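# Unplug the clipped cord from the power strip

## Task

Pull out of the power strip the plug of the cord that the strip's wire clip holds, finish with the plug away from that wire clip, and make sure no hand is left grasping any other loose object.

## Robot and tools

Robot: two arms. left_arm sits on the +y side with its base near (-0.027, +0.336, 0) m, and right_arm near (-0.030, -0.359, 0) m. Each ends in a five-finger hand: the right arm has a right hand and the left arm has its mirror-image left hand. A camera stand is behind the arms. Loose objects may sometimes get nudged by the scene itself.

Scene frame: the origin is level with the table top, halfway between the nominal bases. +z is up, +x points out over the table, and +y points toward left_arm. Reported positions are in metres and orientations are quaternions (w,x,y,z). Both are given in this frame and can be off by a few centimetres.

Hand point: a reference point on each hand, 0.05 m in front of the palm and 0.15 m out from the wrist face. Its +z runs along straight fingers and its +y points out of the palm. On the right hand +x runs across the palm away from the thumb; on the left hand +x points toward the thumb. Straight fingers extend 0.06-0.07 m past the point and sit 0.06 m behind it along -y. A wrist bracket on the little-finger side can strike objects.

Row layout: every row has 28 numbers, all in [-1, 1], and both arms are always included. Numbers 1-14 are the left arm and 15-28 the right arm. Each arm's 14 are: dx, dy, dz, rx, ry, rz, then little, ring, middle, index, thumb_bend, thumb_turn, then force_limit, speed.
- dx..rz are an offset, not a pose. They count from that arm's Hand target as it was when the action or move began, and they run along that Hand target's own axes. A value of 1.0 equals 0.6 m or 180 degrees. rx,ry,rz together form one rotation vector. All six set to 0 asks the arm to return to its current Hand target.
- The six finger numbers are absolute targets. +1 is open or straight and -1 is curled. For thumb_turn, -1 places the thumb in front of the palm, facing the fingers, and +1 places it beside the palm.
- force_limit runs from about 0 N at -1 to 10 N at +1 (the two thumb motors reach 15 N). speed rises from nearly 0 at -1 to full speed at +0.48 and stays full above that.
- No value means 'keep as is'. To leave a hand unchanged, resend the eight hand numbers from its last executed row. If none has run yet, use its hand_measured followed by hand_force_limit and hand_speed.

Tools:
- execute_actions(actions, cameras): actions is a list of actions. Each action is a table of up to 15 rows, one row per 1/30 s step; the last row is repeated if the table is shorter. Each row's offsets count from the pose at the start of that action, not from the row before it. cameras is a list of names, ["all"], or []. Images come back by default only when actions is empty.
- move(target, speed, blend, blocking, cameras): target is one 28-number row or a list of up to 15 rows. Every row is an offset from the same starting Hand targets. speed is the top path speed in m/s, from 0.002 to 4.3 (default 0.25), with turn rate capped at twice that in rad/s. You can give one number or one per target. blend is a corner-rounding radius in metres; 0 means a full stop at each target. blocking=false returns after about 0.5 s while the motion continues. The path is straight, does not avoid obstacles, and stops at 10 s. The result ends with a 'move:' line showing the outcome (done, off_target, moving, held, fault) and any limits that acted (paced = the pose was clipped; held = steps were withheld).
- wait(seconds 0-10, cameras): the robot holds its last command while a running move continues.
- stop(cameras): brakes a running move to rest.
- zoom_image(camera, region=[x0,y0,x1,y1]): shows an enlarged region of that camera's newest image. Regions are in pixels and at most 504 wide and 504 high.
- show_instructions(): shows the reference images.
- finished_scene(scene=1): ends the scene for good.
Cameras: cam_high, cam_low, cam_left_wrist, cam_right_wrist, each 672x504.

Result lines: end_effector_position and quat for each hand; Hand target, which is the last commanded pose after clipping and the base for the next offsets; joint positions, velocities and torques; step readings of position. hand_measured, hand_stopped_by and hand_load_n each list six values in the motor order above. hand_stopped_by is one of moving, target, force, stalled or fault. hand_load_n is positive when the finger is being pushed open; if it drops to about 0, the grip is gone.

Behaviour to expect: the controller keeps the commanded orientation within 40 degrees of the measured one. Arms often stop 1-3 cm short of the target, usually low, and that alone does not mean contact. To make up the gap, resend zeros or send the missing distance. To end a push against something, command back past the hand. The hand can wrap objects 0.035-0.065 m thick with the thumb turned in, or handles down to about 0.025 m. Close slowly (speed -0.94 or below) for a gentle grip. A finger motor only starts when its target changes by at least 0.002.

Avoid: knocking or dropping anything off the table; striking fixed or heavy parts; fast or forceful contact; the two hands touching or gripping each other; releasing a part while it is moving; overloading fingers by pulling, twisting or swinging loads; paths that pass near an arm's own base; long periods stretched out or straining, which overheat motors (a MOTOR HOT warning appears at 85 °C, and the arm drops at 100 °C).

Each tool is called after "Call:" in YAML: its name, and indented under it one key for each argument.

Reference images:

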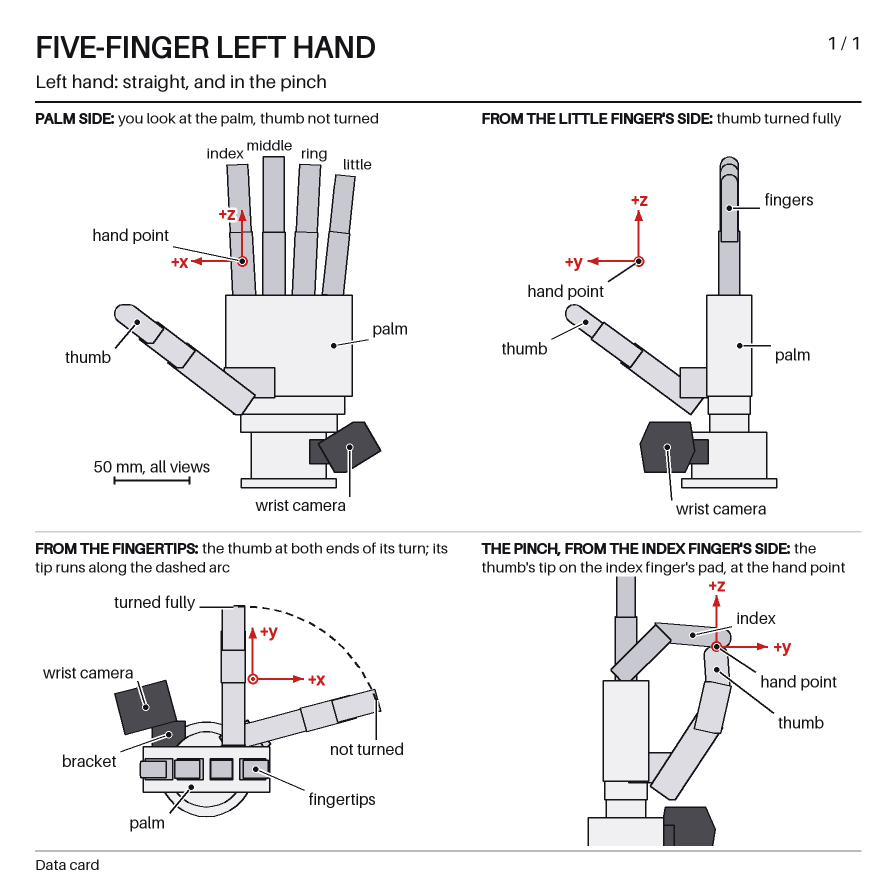

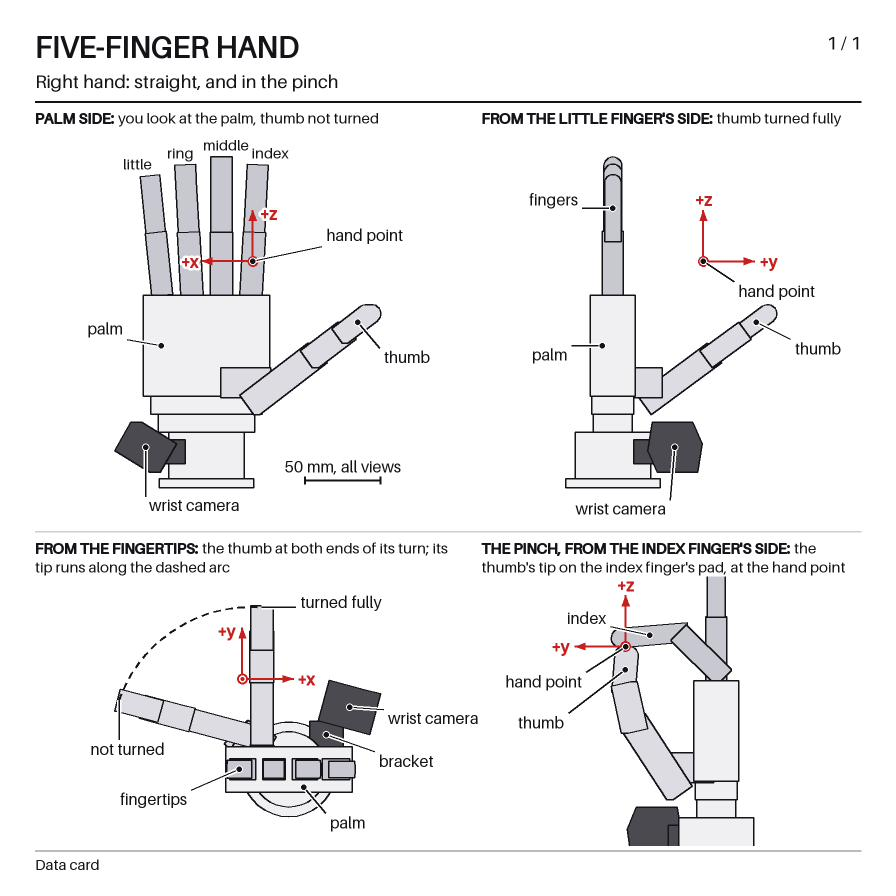

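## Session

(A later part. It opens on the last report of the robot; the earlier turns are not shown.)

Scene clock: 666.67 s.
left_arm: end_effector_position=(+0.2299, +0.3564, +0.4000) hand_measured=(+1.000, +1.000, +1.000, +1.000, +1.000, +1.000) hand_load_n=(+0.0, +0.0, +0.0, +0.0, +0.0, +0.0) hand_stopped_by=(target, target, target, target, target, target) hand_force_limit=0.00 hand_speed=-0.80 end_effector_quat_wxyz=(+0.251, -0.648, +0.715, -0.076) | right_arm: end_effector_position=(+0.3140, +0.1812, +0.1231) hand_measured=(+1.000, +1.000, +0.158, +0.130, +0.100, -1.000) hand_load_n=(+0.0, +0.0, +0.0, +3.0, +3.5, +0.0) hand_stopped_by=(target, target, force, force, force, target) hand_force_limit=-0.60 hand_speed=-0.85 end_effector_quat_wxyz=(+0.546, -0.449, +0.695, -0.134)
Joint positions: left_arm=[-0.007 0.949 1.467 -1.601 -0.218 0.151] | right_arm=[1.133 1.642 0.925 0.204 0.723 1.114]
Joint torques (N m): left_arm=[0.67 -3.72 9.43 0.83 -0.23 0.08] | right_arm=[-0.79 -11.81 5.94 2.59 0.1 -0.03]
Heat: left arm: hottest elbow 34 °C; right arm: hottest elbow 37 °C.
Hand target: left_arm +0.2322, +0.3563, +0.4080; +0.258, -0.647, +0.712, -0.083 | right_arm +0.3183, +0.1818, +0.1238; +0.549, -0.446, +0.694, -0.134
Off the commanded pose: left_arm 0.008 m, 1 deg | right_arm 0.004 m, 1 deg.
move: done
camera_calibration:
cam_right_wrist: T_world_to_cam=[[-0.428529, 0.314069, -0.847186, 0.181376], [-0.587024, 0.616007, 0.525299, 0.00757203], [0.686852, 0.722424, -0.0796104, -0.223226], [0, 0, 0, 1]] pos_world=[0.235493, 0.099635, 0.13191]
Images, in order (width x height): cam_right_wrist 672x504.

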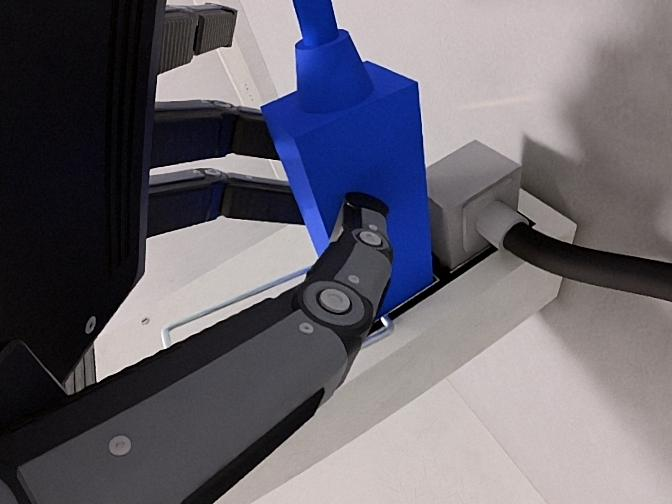

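Call:
move:
  target: [0,0,0,0,0,0,1,1,1,1,1,1,0,-0.8,0,0,0,0,0,0,1,1,-0.2,-0.2,-0.8,-1,0.7,-0.9]
  cameras: ["cam_right_wrist"]
  speed: 0.08

Scene clock: 673.13 s.
left_arm: end_effector_position=(+0.2299, +0.3564, +0.4000) hand_measured=(+1.000, +1.000, +1.000, +1.000, +1.000, +1.000) hand_load_n=(+0.0, +0.0, +0.0, +0.0, +0.0, +0.0) hand_stopped_by=(target, target, target, target, target, target) hand_force_limit=0.00 hand_speed=-0.80 end_effector_quat_wxyz=(+0.251, -0.648, +0.715, -0.076) | right_arm: end_effector_position=(+0.3143, +0.1812, +0.1233) hand_measured=(+1.000, +1.000, +0.124, +0.114, +0.082, -1.000) hand_load_n=(+0.0, +0.0, +9.5, +7.0, +12.5, +0.5) hand_stopped_by=(target, target, force, force, force, target) hand_force_limit=0.70 hand_speed=-0.90 end_effector_quat_wxyz=(+0.546, -0.449, +0.695, -0.134)
Joint positions: left_arm=[-0.007 0.949 1.467 -1.601 -0.218 0.151] | right_arm=[1.133 1.642 0.925 0.205 0.723 1.114]
Joint torques (N m): left_arm=[0.67 -3.66 9.43 0.81 -0.23 0.08] | right_arm=[-0.91 -12.28 5.94 2.5 0.11 -0.04]
Heat: left arm: hottest elbow 34 °C; right arm: hottest elbow 36 °C.
Hand target: left_arm +0.2322, +0.3563, +0.4080; +0.258, -0.647, +0.712, -0.083 | right_arm +0.3183, +0.1818, +0.1239; +0.549, -0.446, +0.694, -0.134
Off the commanded pose: left_arm 0.008 m, 1 deg | right_arm 0.004 m, 0 deg.
move: done
camera_calibration:
cam_right_wrist: T_world_to_cam=[[-0.427939, 0.31513, -0.84709, 0.181204], [-0.587022, 0.615735, 0.525619, 0.00767437], [0.687221, 0.722194, -0.0785091, -0.223571], [0, 0, 0, 1]] pos_world=[0.235692, 0.0996336, 0.13191]
Images, in order (width x height): cam_right_wrist 672x504.

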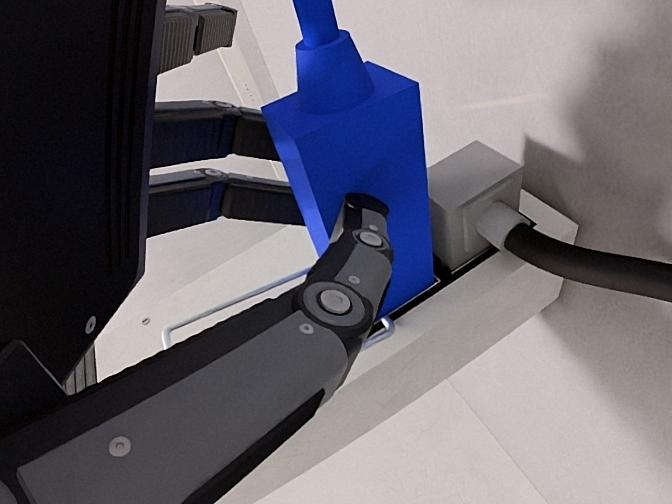

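Call:
move:
  target: [0,0,0,0,0,0,1,1,1,1,1,1,0,-0.8,0.051,-0.0378,-0.0202,0,0,0,1,1,-0.2,-0.2,-0.8,-1,0.7,-0.9]
  cameras: ["cam_right_wrist"]
  speed: 0.05

Scene clock: 677.17 s.
left_arm: end_effector_position=(+0.2299, +0.3564, +0.4000) hand_measured=(+1.000, +1.000, +1.000, +1.000, +1.000, +1.000) hand_load_n=(+0.0, +0.0, +0.0, +0.0, +0.0, +0.0) hand_stopped_by=(target, target, target, target, target, target) hand_force_limit=0.00 hand_speed=-0.80 end_effector_quat_wxyz=(+0.251, -0.648, +0.715, -0.076) | right_arm: end_effector_position=(+0.3136, +0.1743, +0.1205) hand_measured=(+1.000, +1.000, +0.124, +0.116, +0.082, -1.000) hand_load_n=(+0.0, +0.0, +9.5, +13.5, +17.0, +9.0) hand_stopped_by=(target, target, force, force, force, target) hand_force_limit=0.70 hand_speed=-0.90 end_effector_quat_wxyz=(+0.556, -0.446, +0.693, -0.108)
Joint positions: left_arm=[-0.007 0.949 1.467 -1.601 -0.218 0.151] | right_arm=[1.112 1.633 0.876 0.284 0.667 1.114]
Joint torques (N m): left_arm=[0.67 -3.66 9.44 0.81 -0.23 0.08] | right_arm=[-2.2 -17.14 2 1.16 0.84 -0.27]
Heat: left arm: hottest elbow 34 °C; right arm: hottest elbow 36 °C.
Hand target: left_arm +0.2322, +0.3563, +0.4080; +0.258, -0.647, +0.712, -0.083 | right_arm +0.3184, +0.1419, +0.1238; +0.549, -0.446, +0.694, -0.134
Off the commanded pose: left_arm 0.008 m, 1 deg | right_arm 0.033 m, 3 deg.
move: off_target (right_arm)
camera_calibration:
cam_right_wrist: T_world_to_cam=[[-0.442763, 0.342366, -0.828702, 0.178521], [-0.600426, 0.573202, 0.557609, 0.0207806], [0.66592, 0.744463, -0.0482268, -0.219241], [0, 0, 0, 1]] pos_world=[0.237517, 0.0901857, 0.12578]
Images, in order (width x height): cam_right_wrist 672x504.

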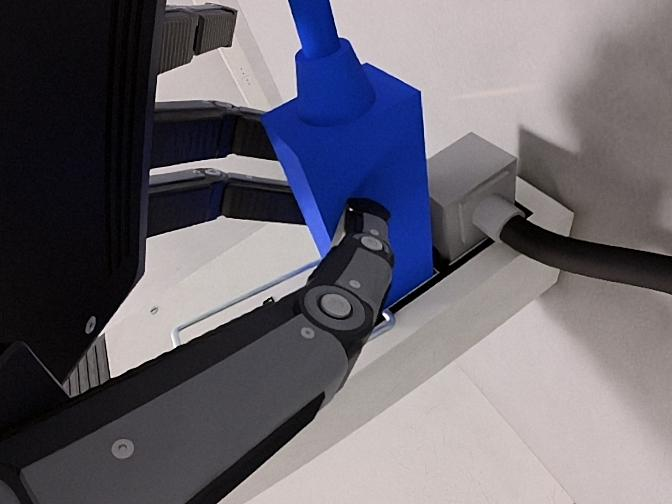

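Call:
move:
  target: [0,0,0,0,0,0,1,1,1,1,1,1,0,-0.8,0.0383,-0.0284,-0.0152,0,0,0,1,1,-0.2,-0.2,-0.8,-1,0.7,-0.9]
  cameras: ["cam_right_wrist"]
  speed: 0.05

Scene clock: 683.33 s.
left_arm: end_effector_position=(+0.2299, +0.3564, +0.4000) hand_measured=(+1.000, +1.000, +1.000, +1.000, +1.000, +1.000) hand_load_n=(+0.0, +0.0, -0.5, +0.0, +0.0, +0.0) hand_stopped_by=(target, target, target, target, target, target) hand_force_limit=0.00 hand_speed=-0.80 end_effector_quat_wxyz=(+0.251, -0.648, +0.715, -0.076) | right_arm: end_effector_position=(+0.3126, +0.1141, +0.1077) hand_measured=(+1.000, +1.000, +0.124, +0.116, +0.080, -1.000) hand_load_n=(+0.0, +0.0, +8.0, +7.0, +4.0, -3.0) hand_stopped_by=(target, target, force, force, force, target) hand_force_limit=0.70 hand_speed=-0.90 end_effector_quat_wxyz=(+0.540, -0.455, +0.695, -0.135)
Joint positions: left_arm=[-0.007 0.949 1.467 -1.601 -0.218 0.151] | right_arm=[1.063 1.538 0.743 0.293 0.656 1.069]
Joint torques (N m): left_arm=[0.67 -3.72 9.43 0.83 -0.23 0.08] | right_arm=[-1.32 -12.86 5.76 1.88 0.12 -0.02]
Heat: left arm: hottest elbow 34 °C; right arm: hottest elbow 35 °C.
Hand target: left_arm +0.2322, +0.3563, +0.4080; +0.258, -0.647, +0.712, -0.083 | right_arm +0.3185, +0.1119, +0.1240; +0.549, -0.446, +0.694, -0.134
Off the commanded pose: left_arm 0.008 m, 1 deg | right_arm 0.017 m, 1 deg.
move: off_target (right_arm)
camera_calibration:
cam_right_wrist: T_world_to_cam=[[-0.438083, 0.301255, -0.846953, 0.193268], [-0.585273, 0.619537, 0.523095, 0.0554386], [0.682304, 0.724858, -0.0950919, -0.172201], [0, 0, 0, 1]] pos_world=[0.234607, 0.0322516, 0.118314]
Images, in order (width x height): cam_right_wrist 672x504.

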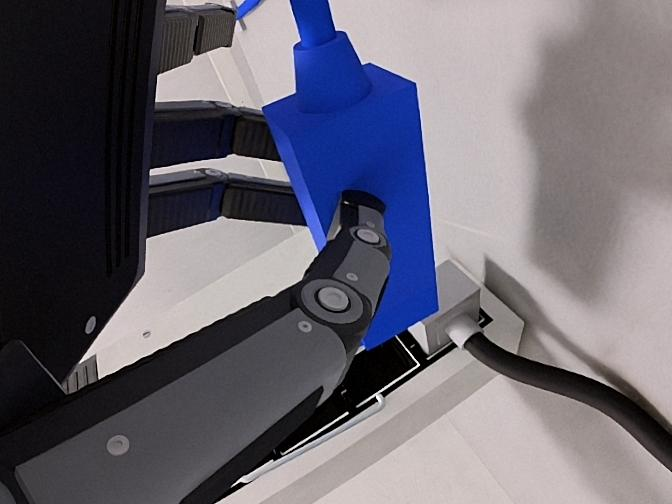

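Call:
move:
  target: [0,0,0,0,0,0,1,1,1,1,1,1,0,-0.8,0.0943,-0.0353,-0.0095,0,0,0,1,1,-0.2,-0.2,-0.8,-1,0.7,-0.9]
  cameras: ["all"]
  speed: 0.1

Scene clock: 696.07 s.
left_arm: end_effector_position=(+0.2299, +0.3564, +0.4000) hand_measured=(+1.000, +1.000, +1.000, +1.000, +1.000, +1.000) hand_load_n=(+0.0, +0.0, +0.0, +0.0, +0.0, +0.0) hand_stopped_by=(target, target, target, target, target, target) hand_force_limit=0.00 hand_speed=-0.80 end_effector_quat_wxyz=(+0.251, -0.648, +0.715, -0.076) | right_arm: end_effector_position=(+0.3165, +0.0570, +0.0873) hand_measured=(+1.000, +1.000, +0.124, +0.114, +0.078, -1.000) hand_load_n=(+0.0, +0.0, +9.0, +5.0, +0.5, -3.5) hand_stopped_by=(target, target, force, force, force, target) hand_force_limit=0.70 hand_speed=-0.90 end_effector_quat_wxyz=(+0.534, -0.460, +0.697, -0.135)
Joint positions: left_arm=[-0.007 0.949 1.467 -1.601 -0.218 0.151] | right_arm=[0.974 1.479 0.603 0.389 0.573 1.019]
Joint torques (N m): left_arm=[0.73 -3.66 9.43 0.83 -0.23 0.08] | right_arm=[-1.32 -11.11 4.96 2.81 0.17 -0.04]
Heat: left arm: hottest elbow 34 °C; right arm: hottest elbow 35 °C.
Hand target: left_arm +0.2322, +0.3563, +0.4080; +0.258, -0.647, +0.712, -0.083 | right_arm +0.3235, +0.0548, +0.1038; +0.549, -0.446, +0.694, -0.134
Off the commanded pose: left_arm 0.008 m, 1 deg | right_arm 0.018 m, 2 deg.
move: off_target (right_arm)
camera_calibration:
cam_right_wrist: T_world_to_cam=[[-0.448508, 0.290203, -0.845354, 0.198635], [-0.581527, 0.623494, 0.522573, 0.102491], [0.678725, 0.725974, -0.110881, -0.132943], [0, 0, 0, 1]] pos_world=[0.238923, -0.0250336, 0.0996169]

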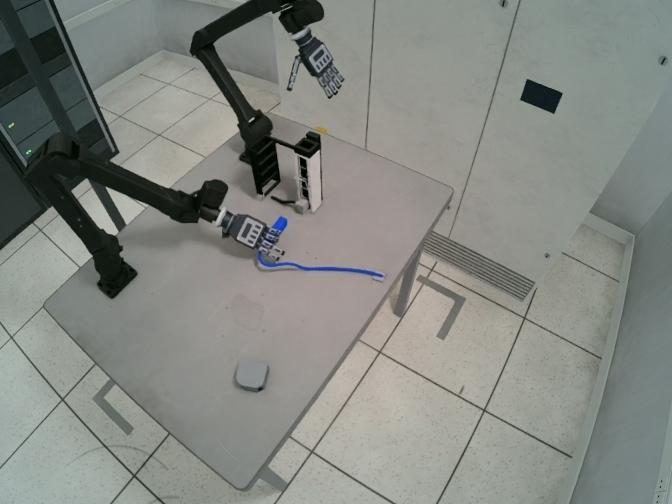

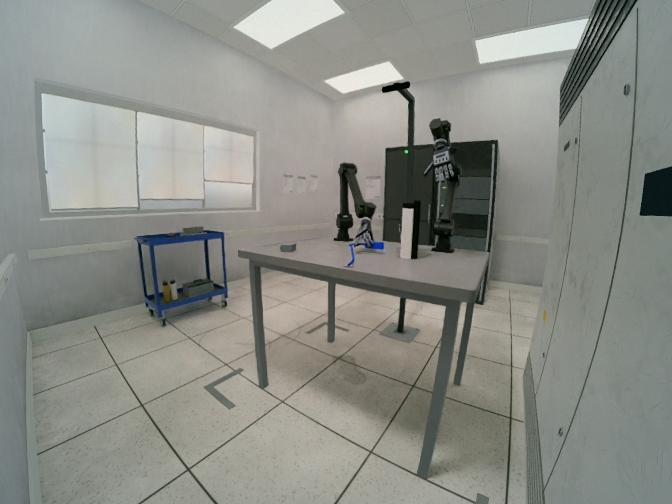

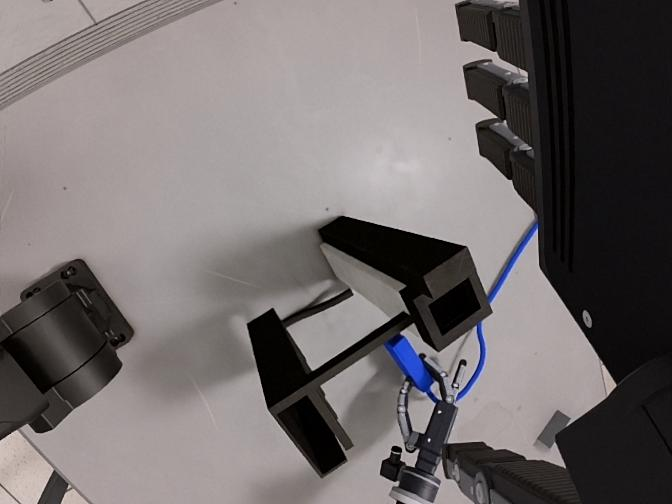

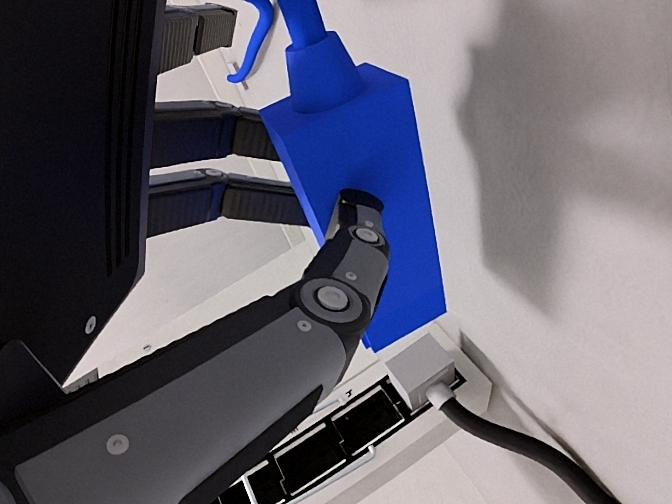

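Call:
zoom_image:
  camera: "cam_low"
  region: [320, 180, 440, 280]

Scaled by 4.200 from the camera's 672x504 image, which has a finer 960x720 frame.

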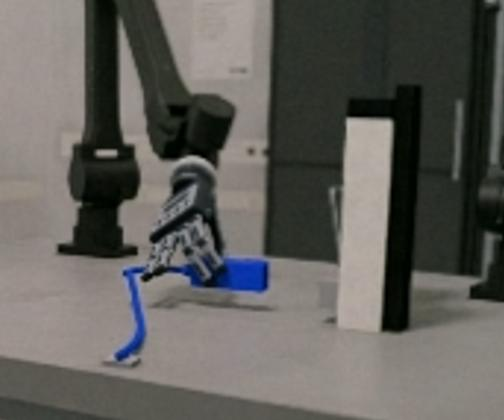

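Call:
move:
  target: [0,0,0,0,0,0,1,1,1,1,1,1,0,-0.8,0.0215,0.0225,0.012,0,0,0,1,1,-0.2,-0.2,-0.8,-1,0.7,-0.9]
  cameras: ["cam_low","cam_right_wrist"]
  speed: 0.06

Call:
zoom_image:
  camera: "cam_low"
  region: [320, 200, 420, 280]

Scene clock: 708.20 s.
left_arm: end_effector_position=(+0.2299, +0.3564, +0.4000) hand_measured=(+1.000, +1.000, +1.000, +1.000, +1.000, +1.000) hand_load_n=(+0.0, +0.0, +0.0, +0.0, +0.0, +0.0) hand_stopped_by=(target, target, target, target, target, target) hand_force_limit=0.00 hand_speed=-0.80 end_effector_quat_wxyz=(+0.251, -0.648, +0.715, -0.076) | right_arm: end_effector_position=(+0.3167, +0.0572, +0.0811) hand_measured=(+1.000, +1.000, +0.124, +0.114, +0.078, -1.000) hand_load_n=(-0.5, +0.0, +8.5, +5.0, +1.0, -3.5) hand_stopped_by=(target, target, force, force, force, target) hand_force_limit=0.70 hand_speed=-0.90 end_effector_quat_wxyz=(+0.544, -0.454, +0.694, -0.131)
Joint positions: left_arm=[-0.007 0.949 1.467 -1.601 -0.218 0.151] | right_arm=[0.974 1.508 0.585 0.462 0.573 1.018]
Joint torques (N m): left_arm=[0.67 -3.66 9.43 0.83 -0.23 0.08] | right_arm=[-1.26 -8.53 4.83 2.91 0.14 -0.03]
Heat: left arm: hottest elbow 34 °C; right arm: hottest elbow 35 °C.
Hand target: left_arm +0.2322, +0.3563, +0.4080; +0.258, -0.647, +0.712, -0.083 | right_arm +0.3235, +0.0548, +0.0839; +0.549, -0.446, +0.694, -0.134
Off the commanded pose: left_arm 0.008 m, 1 deg | right_arm 0.008 m, 1 deg.
move: done
camera_calibration:
cam_right_wrist: T_world_to_cam=[[-0.435843, 0.307217, -0.845966, 0.18852], [-0.58973, 0.612569, 0.526287, 0.108611], [0.679897, 0.72827, -0.0858089, -0.136474], [0, 0, 0, 1]] pos_world=[0.239004, -0.0250581, 0.0906105]
Images, in order (width x height): cam_low 672x504, cam_right_wrist 672x504.

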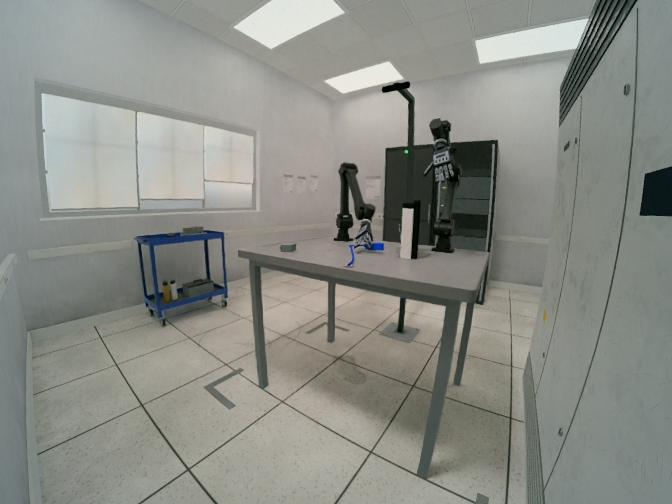

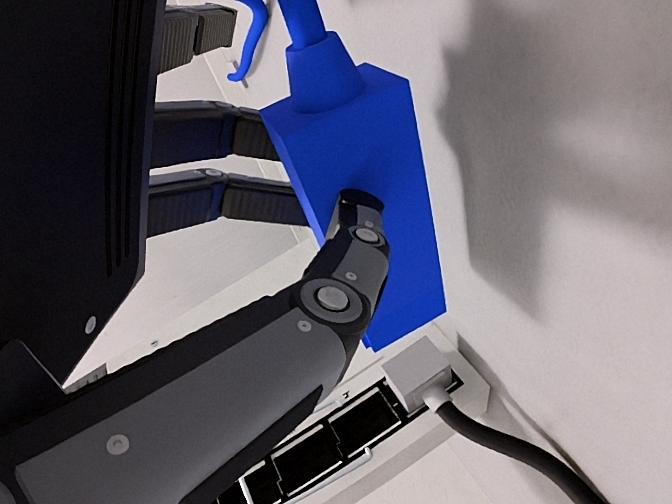

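Scaled by 5.040 from the camera's 672x504 image, which has a finer 960x720 frame.

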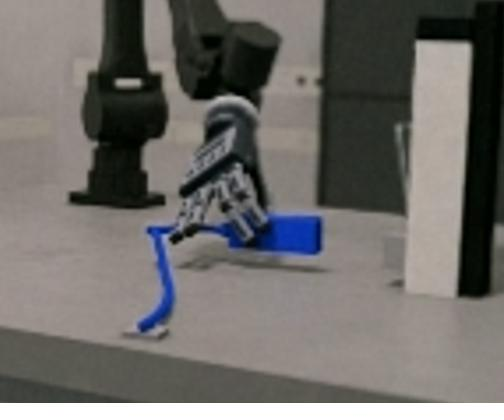

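Call:
move:
  target: [0,0,0,0,0,0,1,1,1,1,1,1,0,-0.8,0.0161,0.0169,0.009,0,0,0,1,1,-0.2,-0.2,-0.8,-1,0.7,-0.9]
  cameras: ["cam_low","cam_right_wrist"]
  speed: 0.05

Call:
zoom_image:
  camera: "cam_low"
  region: [320, 200, 420, 280]

Scene clock: 712.97 s.
left_arm: end_effector_position=(+0.2299, +0.3564, +0.4000) hand_measured=(+1.000, +1.000, +1.000, +1.000, +1.000, +1.000) hand_load_n=(+0.0, +0.0, +0.0, +0.0, +0.0, +0.0) hand_stopped_by=(target, target, target, target, target, target) hand_force_limit=0.00 hand_speed=-0.80 end_effector_quat_wxyz=(+0.251, -0.648, +0.715, -0.076) | right_arm: end_effector_position=(+0.3171, +0.0577, +0.0677) hand_measured=(+1.000, +1.000, +0.124, +0.114, +0.078, -1.000) hand_load_n=(+0.0, +0.0, +8.5, +5.0, +1.5, -3.0) hand_stopped_by=(target, target, force, force, force, target) hand_force_limit=0.70 hand_speed=-0.90 end_effector_quat_wxyz=(+0.545, -0.453, +0.693, -0.131)
Joint positions: left_arm=[-0.007 0.949 1.467 -1.601 -0.218 0.151] | right_arm=[0.974 1.552 0.575 0.518 0.573 1.018]
Joint torques (N m): left_arm=[0.67 -3.72 9.43 0.81 -0.23 0.08] | right_arm=[-1.32 -8.7 4.46 2.89 0.15 0]
Heat: left arm: hottest elbow 34 °C; right arm: hottest elbow 35 °C.
Hand target: left_arm +0.2322, +0.3563, +0.4080; +0.258, -0.647, +0.712, -0.083 | right_arm +0.3234, +0.0547, +0.0687; +0.549, -0.446, +0.694, -0.134
Off the commanded pose: left_arm 0.008 m, 1 deg | right_arm 0.007 m, 1 deg.
move: done
camera_calibration:
cam_right_wrist: T_world_to_cam=[[-0.43434, 0.308618, -0.846229, 0.176517], [-0.590899, 0.611447, 0.526281, 0.115997], [0.679844, 0.72862, -0.0832135, -0.138402], [0, 0, 0, 1]] pos_world=[0.239302, -0.0245602, 0.0768101]
Images, in order (width x height): cam_low 672x504, cam_right_wrist 672x504.

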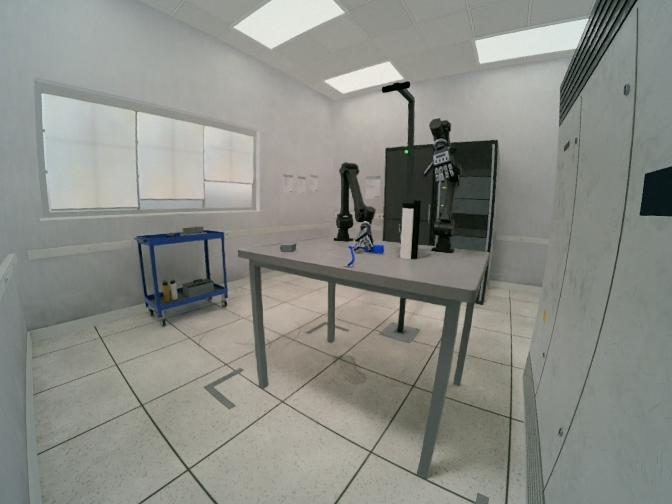

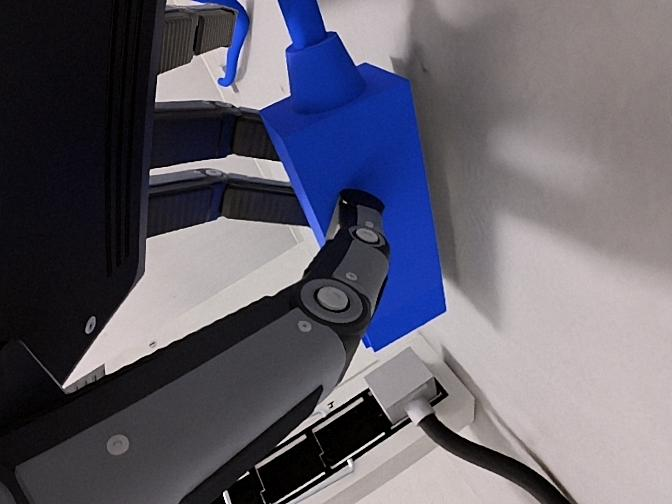

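Scaled by 5.040 from the camera's 672x504 image, which has a finer 960x720 frame.

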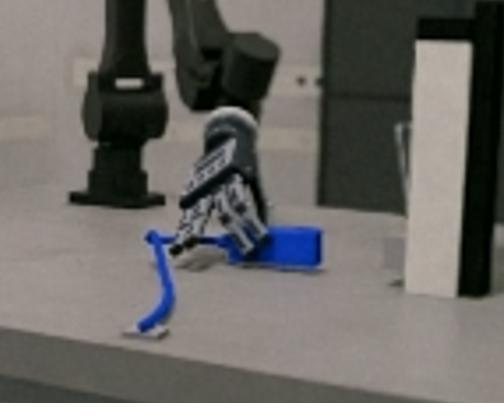

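Call:
move:
  target: [0,0,0,0,0,0,1,1,1,1,1,1,0,-0.8,0.0086,0.009,0.0048,0,0,0,1,1,-0.2,-0.2,-0.8,-1,0.7,-0.9]
  cameras: ["cam_low","cam_right_wrist"]
  speed: 0.05

Call:
zoom_image:
  camera: "cam_low"
  region: [320, 200, 420, 280]

Scene clock: 717.47 s.
left_arm: end_effector_position=(+0.2299, +0.3564, +0.4000) hand_measured=(+1.000, +1.000, +1.000, +1.000, +1.000, +1.000) hand_load_n=(+0.0, +0.0, +0.0, +0.0, +0.0, +0.0) hand_stopped_by=(target, target, target, target, target, target) hand_force_limit=0.00 hand_speed=-0.80 end_effector_quat_wxyz=(+0.251, -0.648, +0.715, -0.076) | right_arm: end_effector_position=(+0.3173, +0.0581, +0.0609) hand_measured=(+1.000, +1.000, +0.124, +0.114, +0.078, -1.000) hand_load_n=(+0.0, +0.0, +8.0, +4.0, +2.0, -2.0) hand_stopped_by=(target, target, force, force, force, target) hand_force_limit=0.70 hand_speed=-0.90 end_effector_quat_wxyz=(+0.546, -0.453, +0.693, -0.131)
Joint positions: left_arm=[-0.007 0.949 1.467 -1.601 -0.218 0.151] | right_arm=[0.974 1.576 0.572 0.548 0.573 1.018]
Joint torques (N m): left_arm=[0.73 -3.72 9.42 0.83 -0.23 0.08] | right_arm=[-1.14 -8.7 4.25 2.85 0.14 -0.01]
Heat: left arm: hottest elbow 34 °C; right arm: hottest elbow 34 °C.
Hand target: left_arm +0.2322, +0.3563, +0.4080; +0.258, -0.647, +0.712, -0.083 | right_arm +0.3235, +0.0548, +0.0609; +0.549, -0.446, +0.694, -0.134
Off the commanded pose: left_arm 0.008 m, 1 deg | right_arm 0.007 m, 1 deg.
move: done
camera_calibration:
cam_right_wrist: T_world_to_cam=[[-0.433243, 0.31024, -0.846198, 0.170374], [-0.591609, 0.610407, 0.526689, 0.119731], [0.679926, 0.728803, -0.0809136, -0.139652], [0, 0, 0, 1]] pos_world=[0.239601, -0.0241625, 0.0698094]
Images, in order (width x height): cam_low 672x504, cam_right_wrist 672x504.

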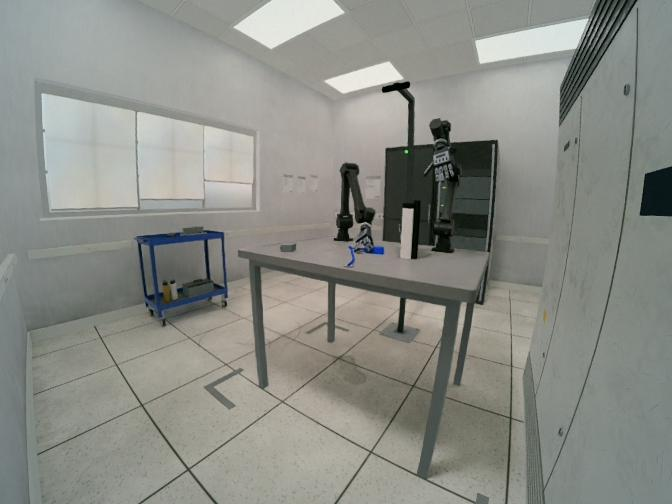

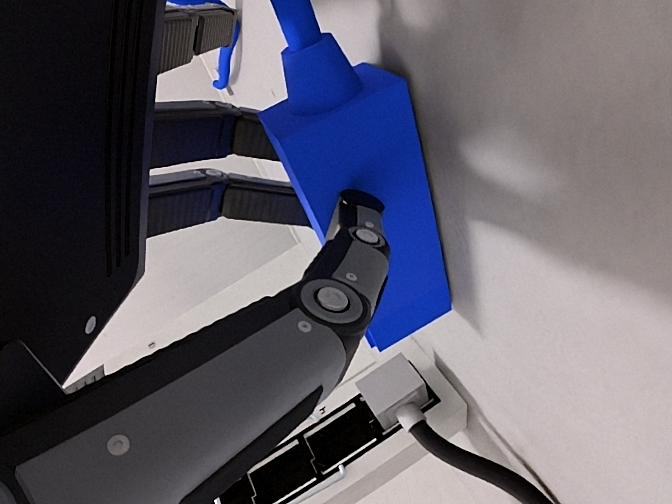

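Scaled by 5.040 from the camera's 672x504 image, which has a finer 960x720 frame.

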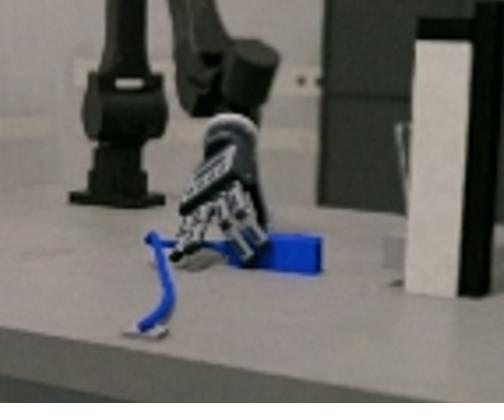

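Call:
move:
  target: [0,0,0,0,0,0,1,1,1,1,1,1,0,-0.8,0,0,0,0,0,0,1,1,0.45,0.45,1,-1,0,-0.8]
  cameras: ["cam_low","cam_right_wrist"]
  speed: 0.05

Call:
zoom_image:
  camera: "cam_low"
  region: [320, 200, 420, 280]

Scene clock: 724.20 s.
left_arm: end_effector_position=(+0.2299, +0.3564, +0.4000) hand_measured=(+1.000, +1.000, +1.000, +1.000, +1.000, +1.000) hand_load_n=(+0.0, +0.0, +0.0, +0.0, +0.0, +0.0) hand_stopped_by=(target, target, target, target, target, target) hand_force_limit=0.00 hand_speed=-0.80 end_effector_quat_wxyz=(+0.251, -0.648, +0.715, -0.076) | right_arm: end_effector_position=(+0.3166, +0.0571, +0.0599) hand_measured=(+1.000, +1.000, +0.450, +0.450, +1.000, -1.000) hand_load_n=(+0.0, +0.0, +0.0, +0.0, +0.0, +0.0) hand_stopped_by=(target, target, target, target, target, target) hand_force_limit=0.00 hand_speed=-0.80 end_effector_quat_wxyz=(+0.545, -0.453, +0.693, -0.131)
Joint positions: left_arm=[-0.007 0.949 1.467 -1.601 -0.218 0.151] | right_arm=[0.974 1.576 0.568 0.55 0.573 1.018]
Joint torques (N m): left_arm=[0.67 -3.66 9.43 0.81 -0.23 0.08] | right_arm=[-1.2 -8.88 4.42 2.84 0.12 -0.01]
Heat: left arm: hottest elbow 34 °C; right arm: hottest elbow 34 °C.
Hand target: left_arm +0.2322, +0.3563, +0.4080; +0.258, -0.647, +0.712, -0.083 | right_arm +0.3234, +0.0547, +0.0608; +0.549, -0.446, +0.694, -0.134
Off the commanded pose: left_arm 0.008 m, 1 deg | right_arm 0.007 m, 1 deg.
move: done
camera_calibration:
cam_right_wrist: T_world_to_cam=[[-0.433735, 0.309463, -0.846231, 0.169805], [-0.591261, 0.610937, 0.526467, 0.120294], [0.679915, 0.72869, -0.0820112, -0.138438], [0, 0, 0, 1]] pos_world=[0.238901, -0.0251614, 0.0690097]
Images, in order (width x height): cam_low 672x504, cam_right_wrist 672x504.

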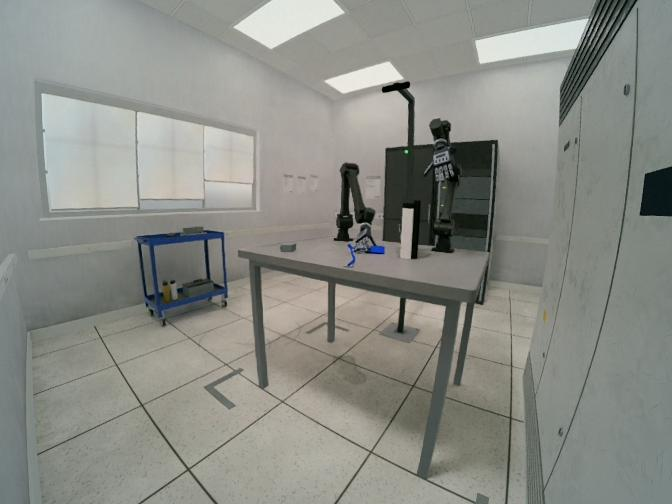

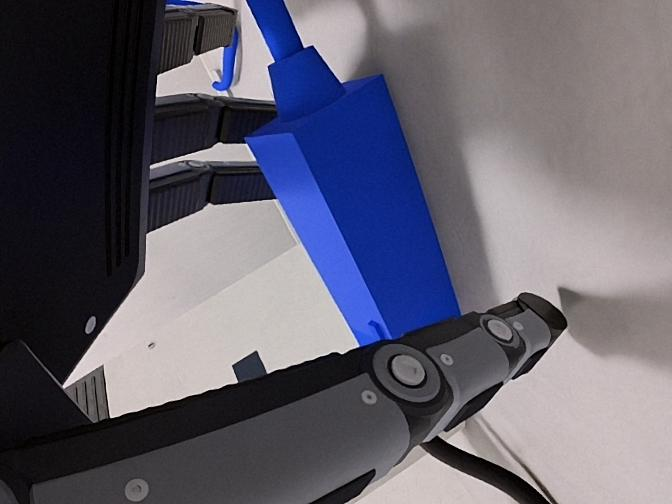

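Scaled by 5.040 from the camera's 672x504 image, which has a finer 960x720 frame.

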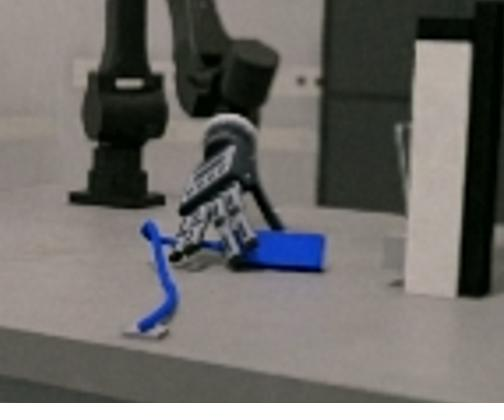

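Call:
move:
  target: [0,0,0,0,0,0,1,1,1,1,1,1,0,-0.8,-0.075,-0.0789,-0.0421,0,0,0,1,1,0.45,0.45,1,-1,0,-0.8]
  cameras: ["cam_high","cam_low","cam_right_wrist"]
  speed: 0.08

Scene clock: 730.93 s.
left_arm: end_effector_position=(+0.2299, +0.3564, +0.4000) hand_measured=(+1.000, +1.000, +1.000, +1.000, +1.000, +1.000) hand_load_n=(+0.0, +0.0, +0.0, +0.0, +0.0, +0.0) hand_stopped_by=(target, target, target, target, target, target) hand_force_limit=0.00 hand_speed=-0.80 end_effector_quat_wxyz=(+0.251, -0.648, +0.715, -0.076) | right_arm: end_effector_position=(+0.3103, +0.0475, +0.1084) hand_measured=(+1.000, +1.000, +0.450, +0.450, +1.000, -1.000) hand_load_n=(+0.0, -0.5, +0.0, +0.0, +0.0, +0.0) hand_stopped_by=(target, target, target, target, target, target) hand_force_limit=0.00 hand_speed=-0.80 end_effector_quat_wxyz=(+0.535, -0.459, +0.696, -0.135)
Joint positions: left_arm=[-0.007 0.949 1.467 -1.601 -0.218 0.151] | right_arm=[0.973 1.394 0.591 0.32 0.573 1.018]
Joint torques (N m): left_arm=[0.67 -3.78 9.42 0.83 -0.23 0.08] | right_arm=[-1.44 -8.94 8.08 1.55 0.13 -0.01]
Heat: left arm: hottest elbow 34 °C; right arm: hottest elbow 34 °C.
Hand target: left_arm +0.2322, +0.3563, +0.4080; +0.258, -0.647, +0.712, -0.083 | right_arm +0.3235, +0.0546, +0.1307; +0.549, -0.446, +0.694, -0.134
Off the commanded pose: left_arm 0.008 m, 1 deg | right_arm 0.027 m, 2 deg.
move: off_target (right_arm)
camera_calibration:
cam_right_wrist: T_world_to_cam=[[-0.4459, 0.291801, -0.846183, 0.215612], [-0.583435, 0.622188, 0.522002, 0.0944002], [0.678805, 0.726453, -0.107187, -0.119918], [0, 0, 0, 1]] pos_world=[0.232619, -0.034536, 0.120317]
Images, in order (width x height): cam_high 672x504, cam_low 672x504, cam_right_wrist 672x504.

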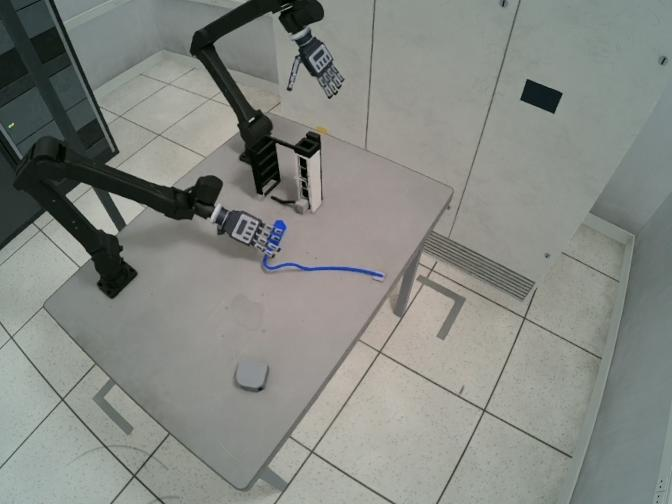

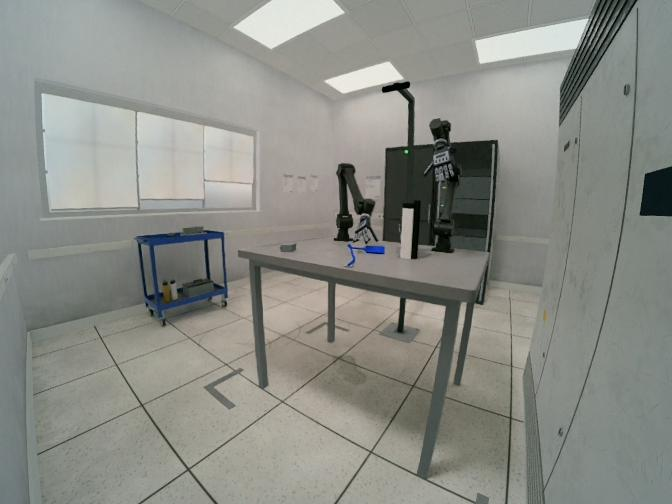

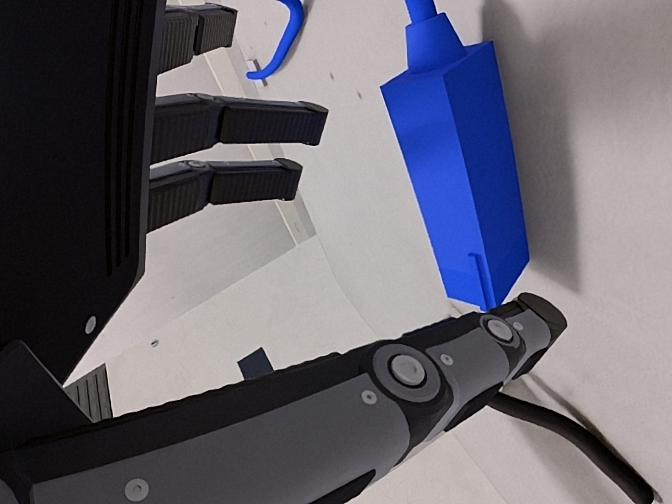

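Clear. Raise further and back away.

Call:
move:
  target: [0,0,0,0,0,0,1,1,1,1,1,1,0,-0.8,-0.02,-0.09,-0.15,0,0,0,1,1,0.45,0.45,1,-1,0,-0.8]
  cameras: ["cam_high","cam_low","cam_left_wrist","cam_right_wrist"]
  speed: 0.15

Call:
zoom_image:
  camera: "cam_high"
  region: [220, 120, 400, 300]

Scene clock: 735.37 s.
left_arm: end_effector_position=(+0.2299, +0.3564, +0.4000) hand_measured=(+1.000, +1.000, +1.000, +1.000, +1.000, +1.000) hand_load_n=(+0.0, -0.5, +0.0, +0.0, +0.0, +0.0) hand_stopped_by=(target, target, target, target, target, target) hand_force_limit=0.00 hand_speed=-0.80 end_effector_quat_wxyz=(+0.251, -0.648, +0.715, -0.076) | right_arm: end_effector_position=(+0.2741, +0.0010, +0.1999) hand_measured=(+1.000, +1.000, +0.450, +0.450, +1.000, -1.000) hand_load_n=(+0.0, +0.0, +0.0, +0.0, +0.0, +0.0) hand_stopped_by=(target, target, target, target, target, target) hand_force_limit=0.00 hand_speed=-0.80 end_effector_quat_wxyz=(+0.545, -0.448, +0.695, -0.141)
Joint positions: left_arm=[-0.007 0.949 1.467 -1.601 -0.218 0.151] | right_arm=[1 1.019 0.58 -0.029 0.619 1.031]
Joint torques (N m): left_arm=[0.67 -3.66 9.44 0.81 -0.23 0.08] | right_arm=[0.85 -5.07 7.47 1.59 0.19 0.14]
Heat: left arm: hottest elbow 34 °C; right arm: hottest elbow 34 °C.
Hand target: left_arm +0.2322, +0.3563, +0.4080; +0.258, -0.647, +0.712, -0.083 | right_arm +0.2696, +0.0059, +0.2074; +0.549, -0.446, +0.694, -0.134
Off the commanded pose: left_arm 0.008 m, 1 deg | right_arm 0.010 m, 1 deg.
move: done
camera_calibration:
cam_right_wrist: T_world_to_cam=[[-0.421297, 0.310561, -0.852092, 0.284944], [-0.582906, 0.627053, 0.516745, 0.0553699], [0.694788, 0.714392, -0.0831476, -0.0609685], [0, 0, 0, 1]] pos_world=[0.194681, -0.0796567, 0.209117]

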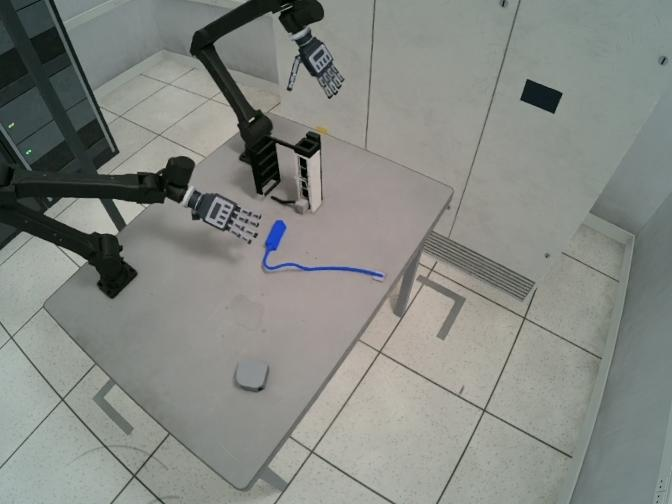

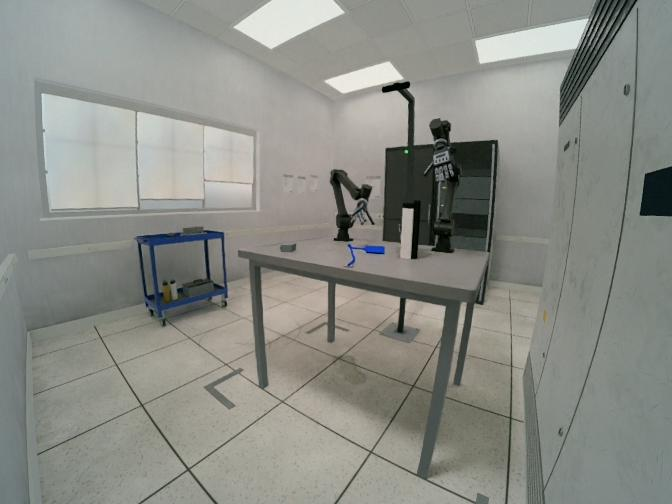

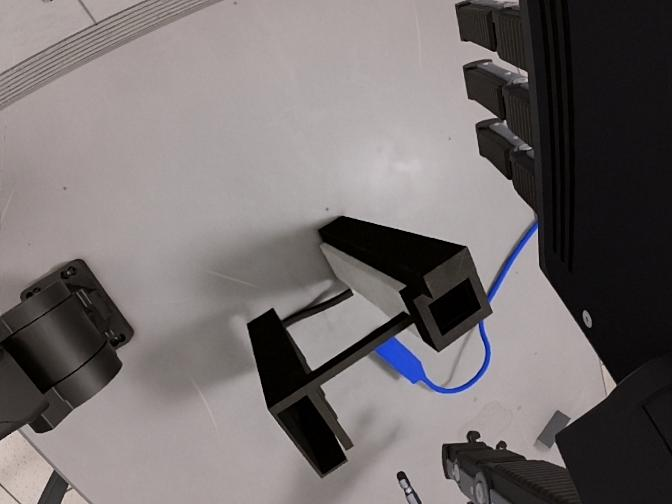

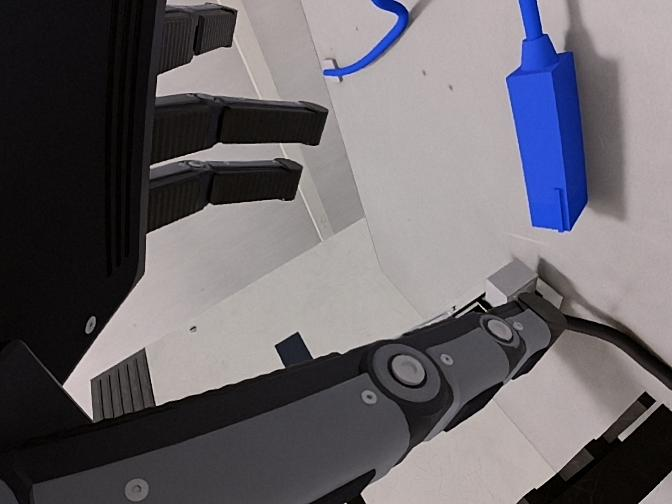

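Scaled by 2.800 from the camera's 672x504 image, which has a finer 960x720 frame.

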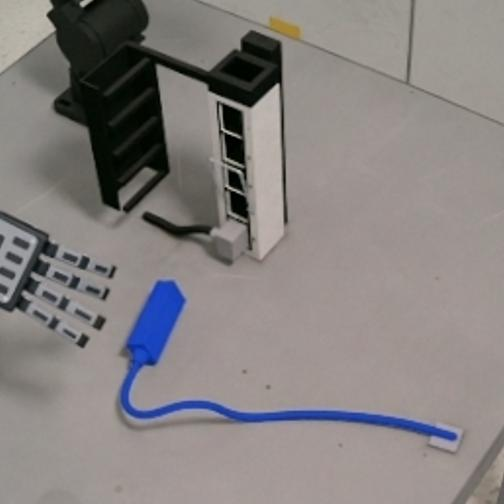

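Call:
finished_scene:

The scene is finished: the task was done.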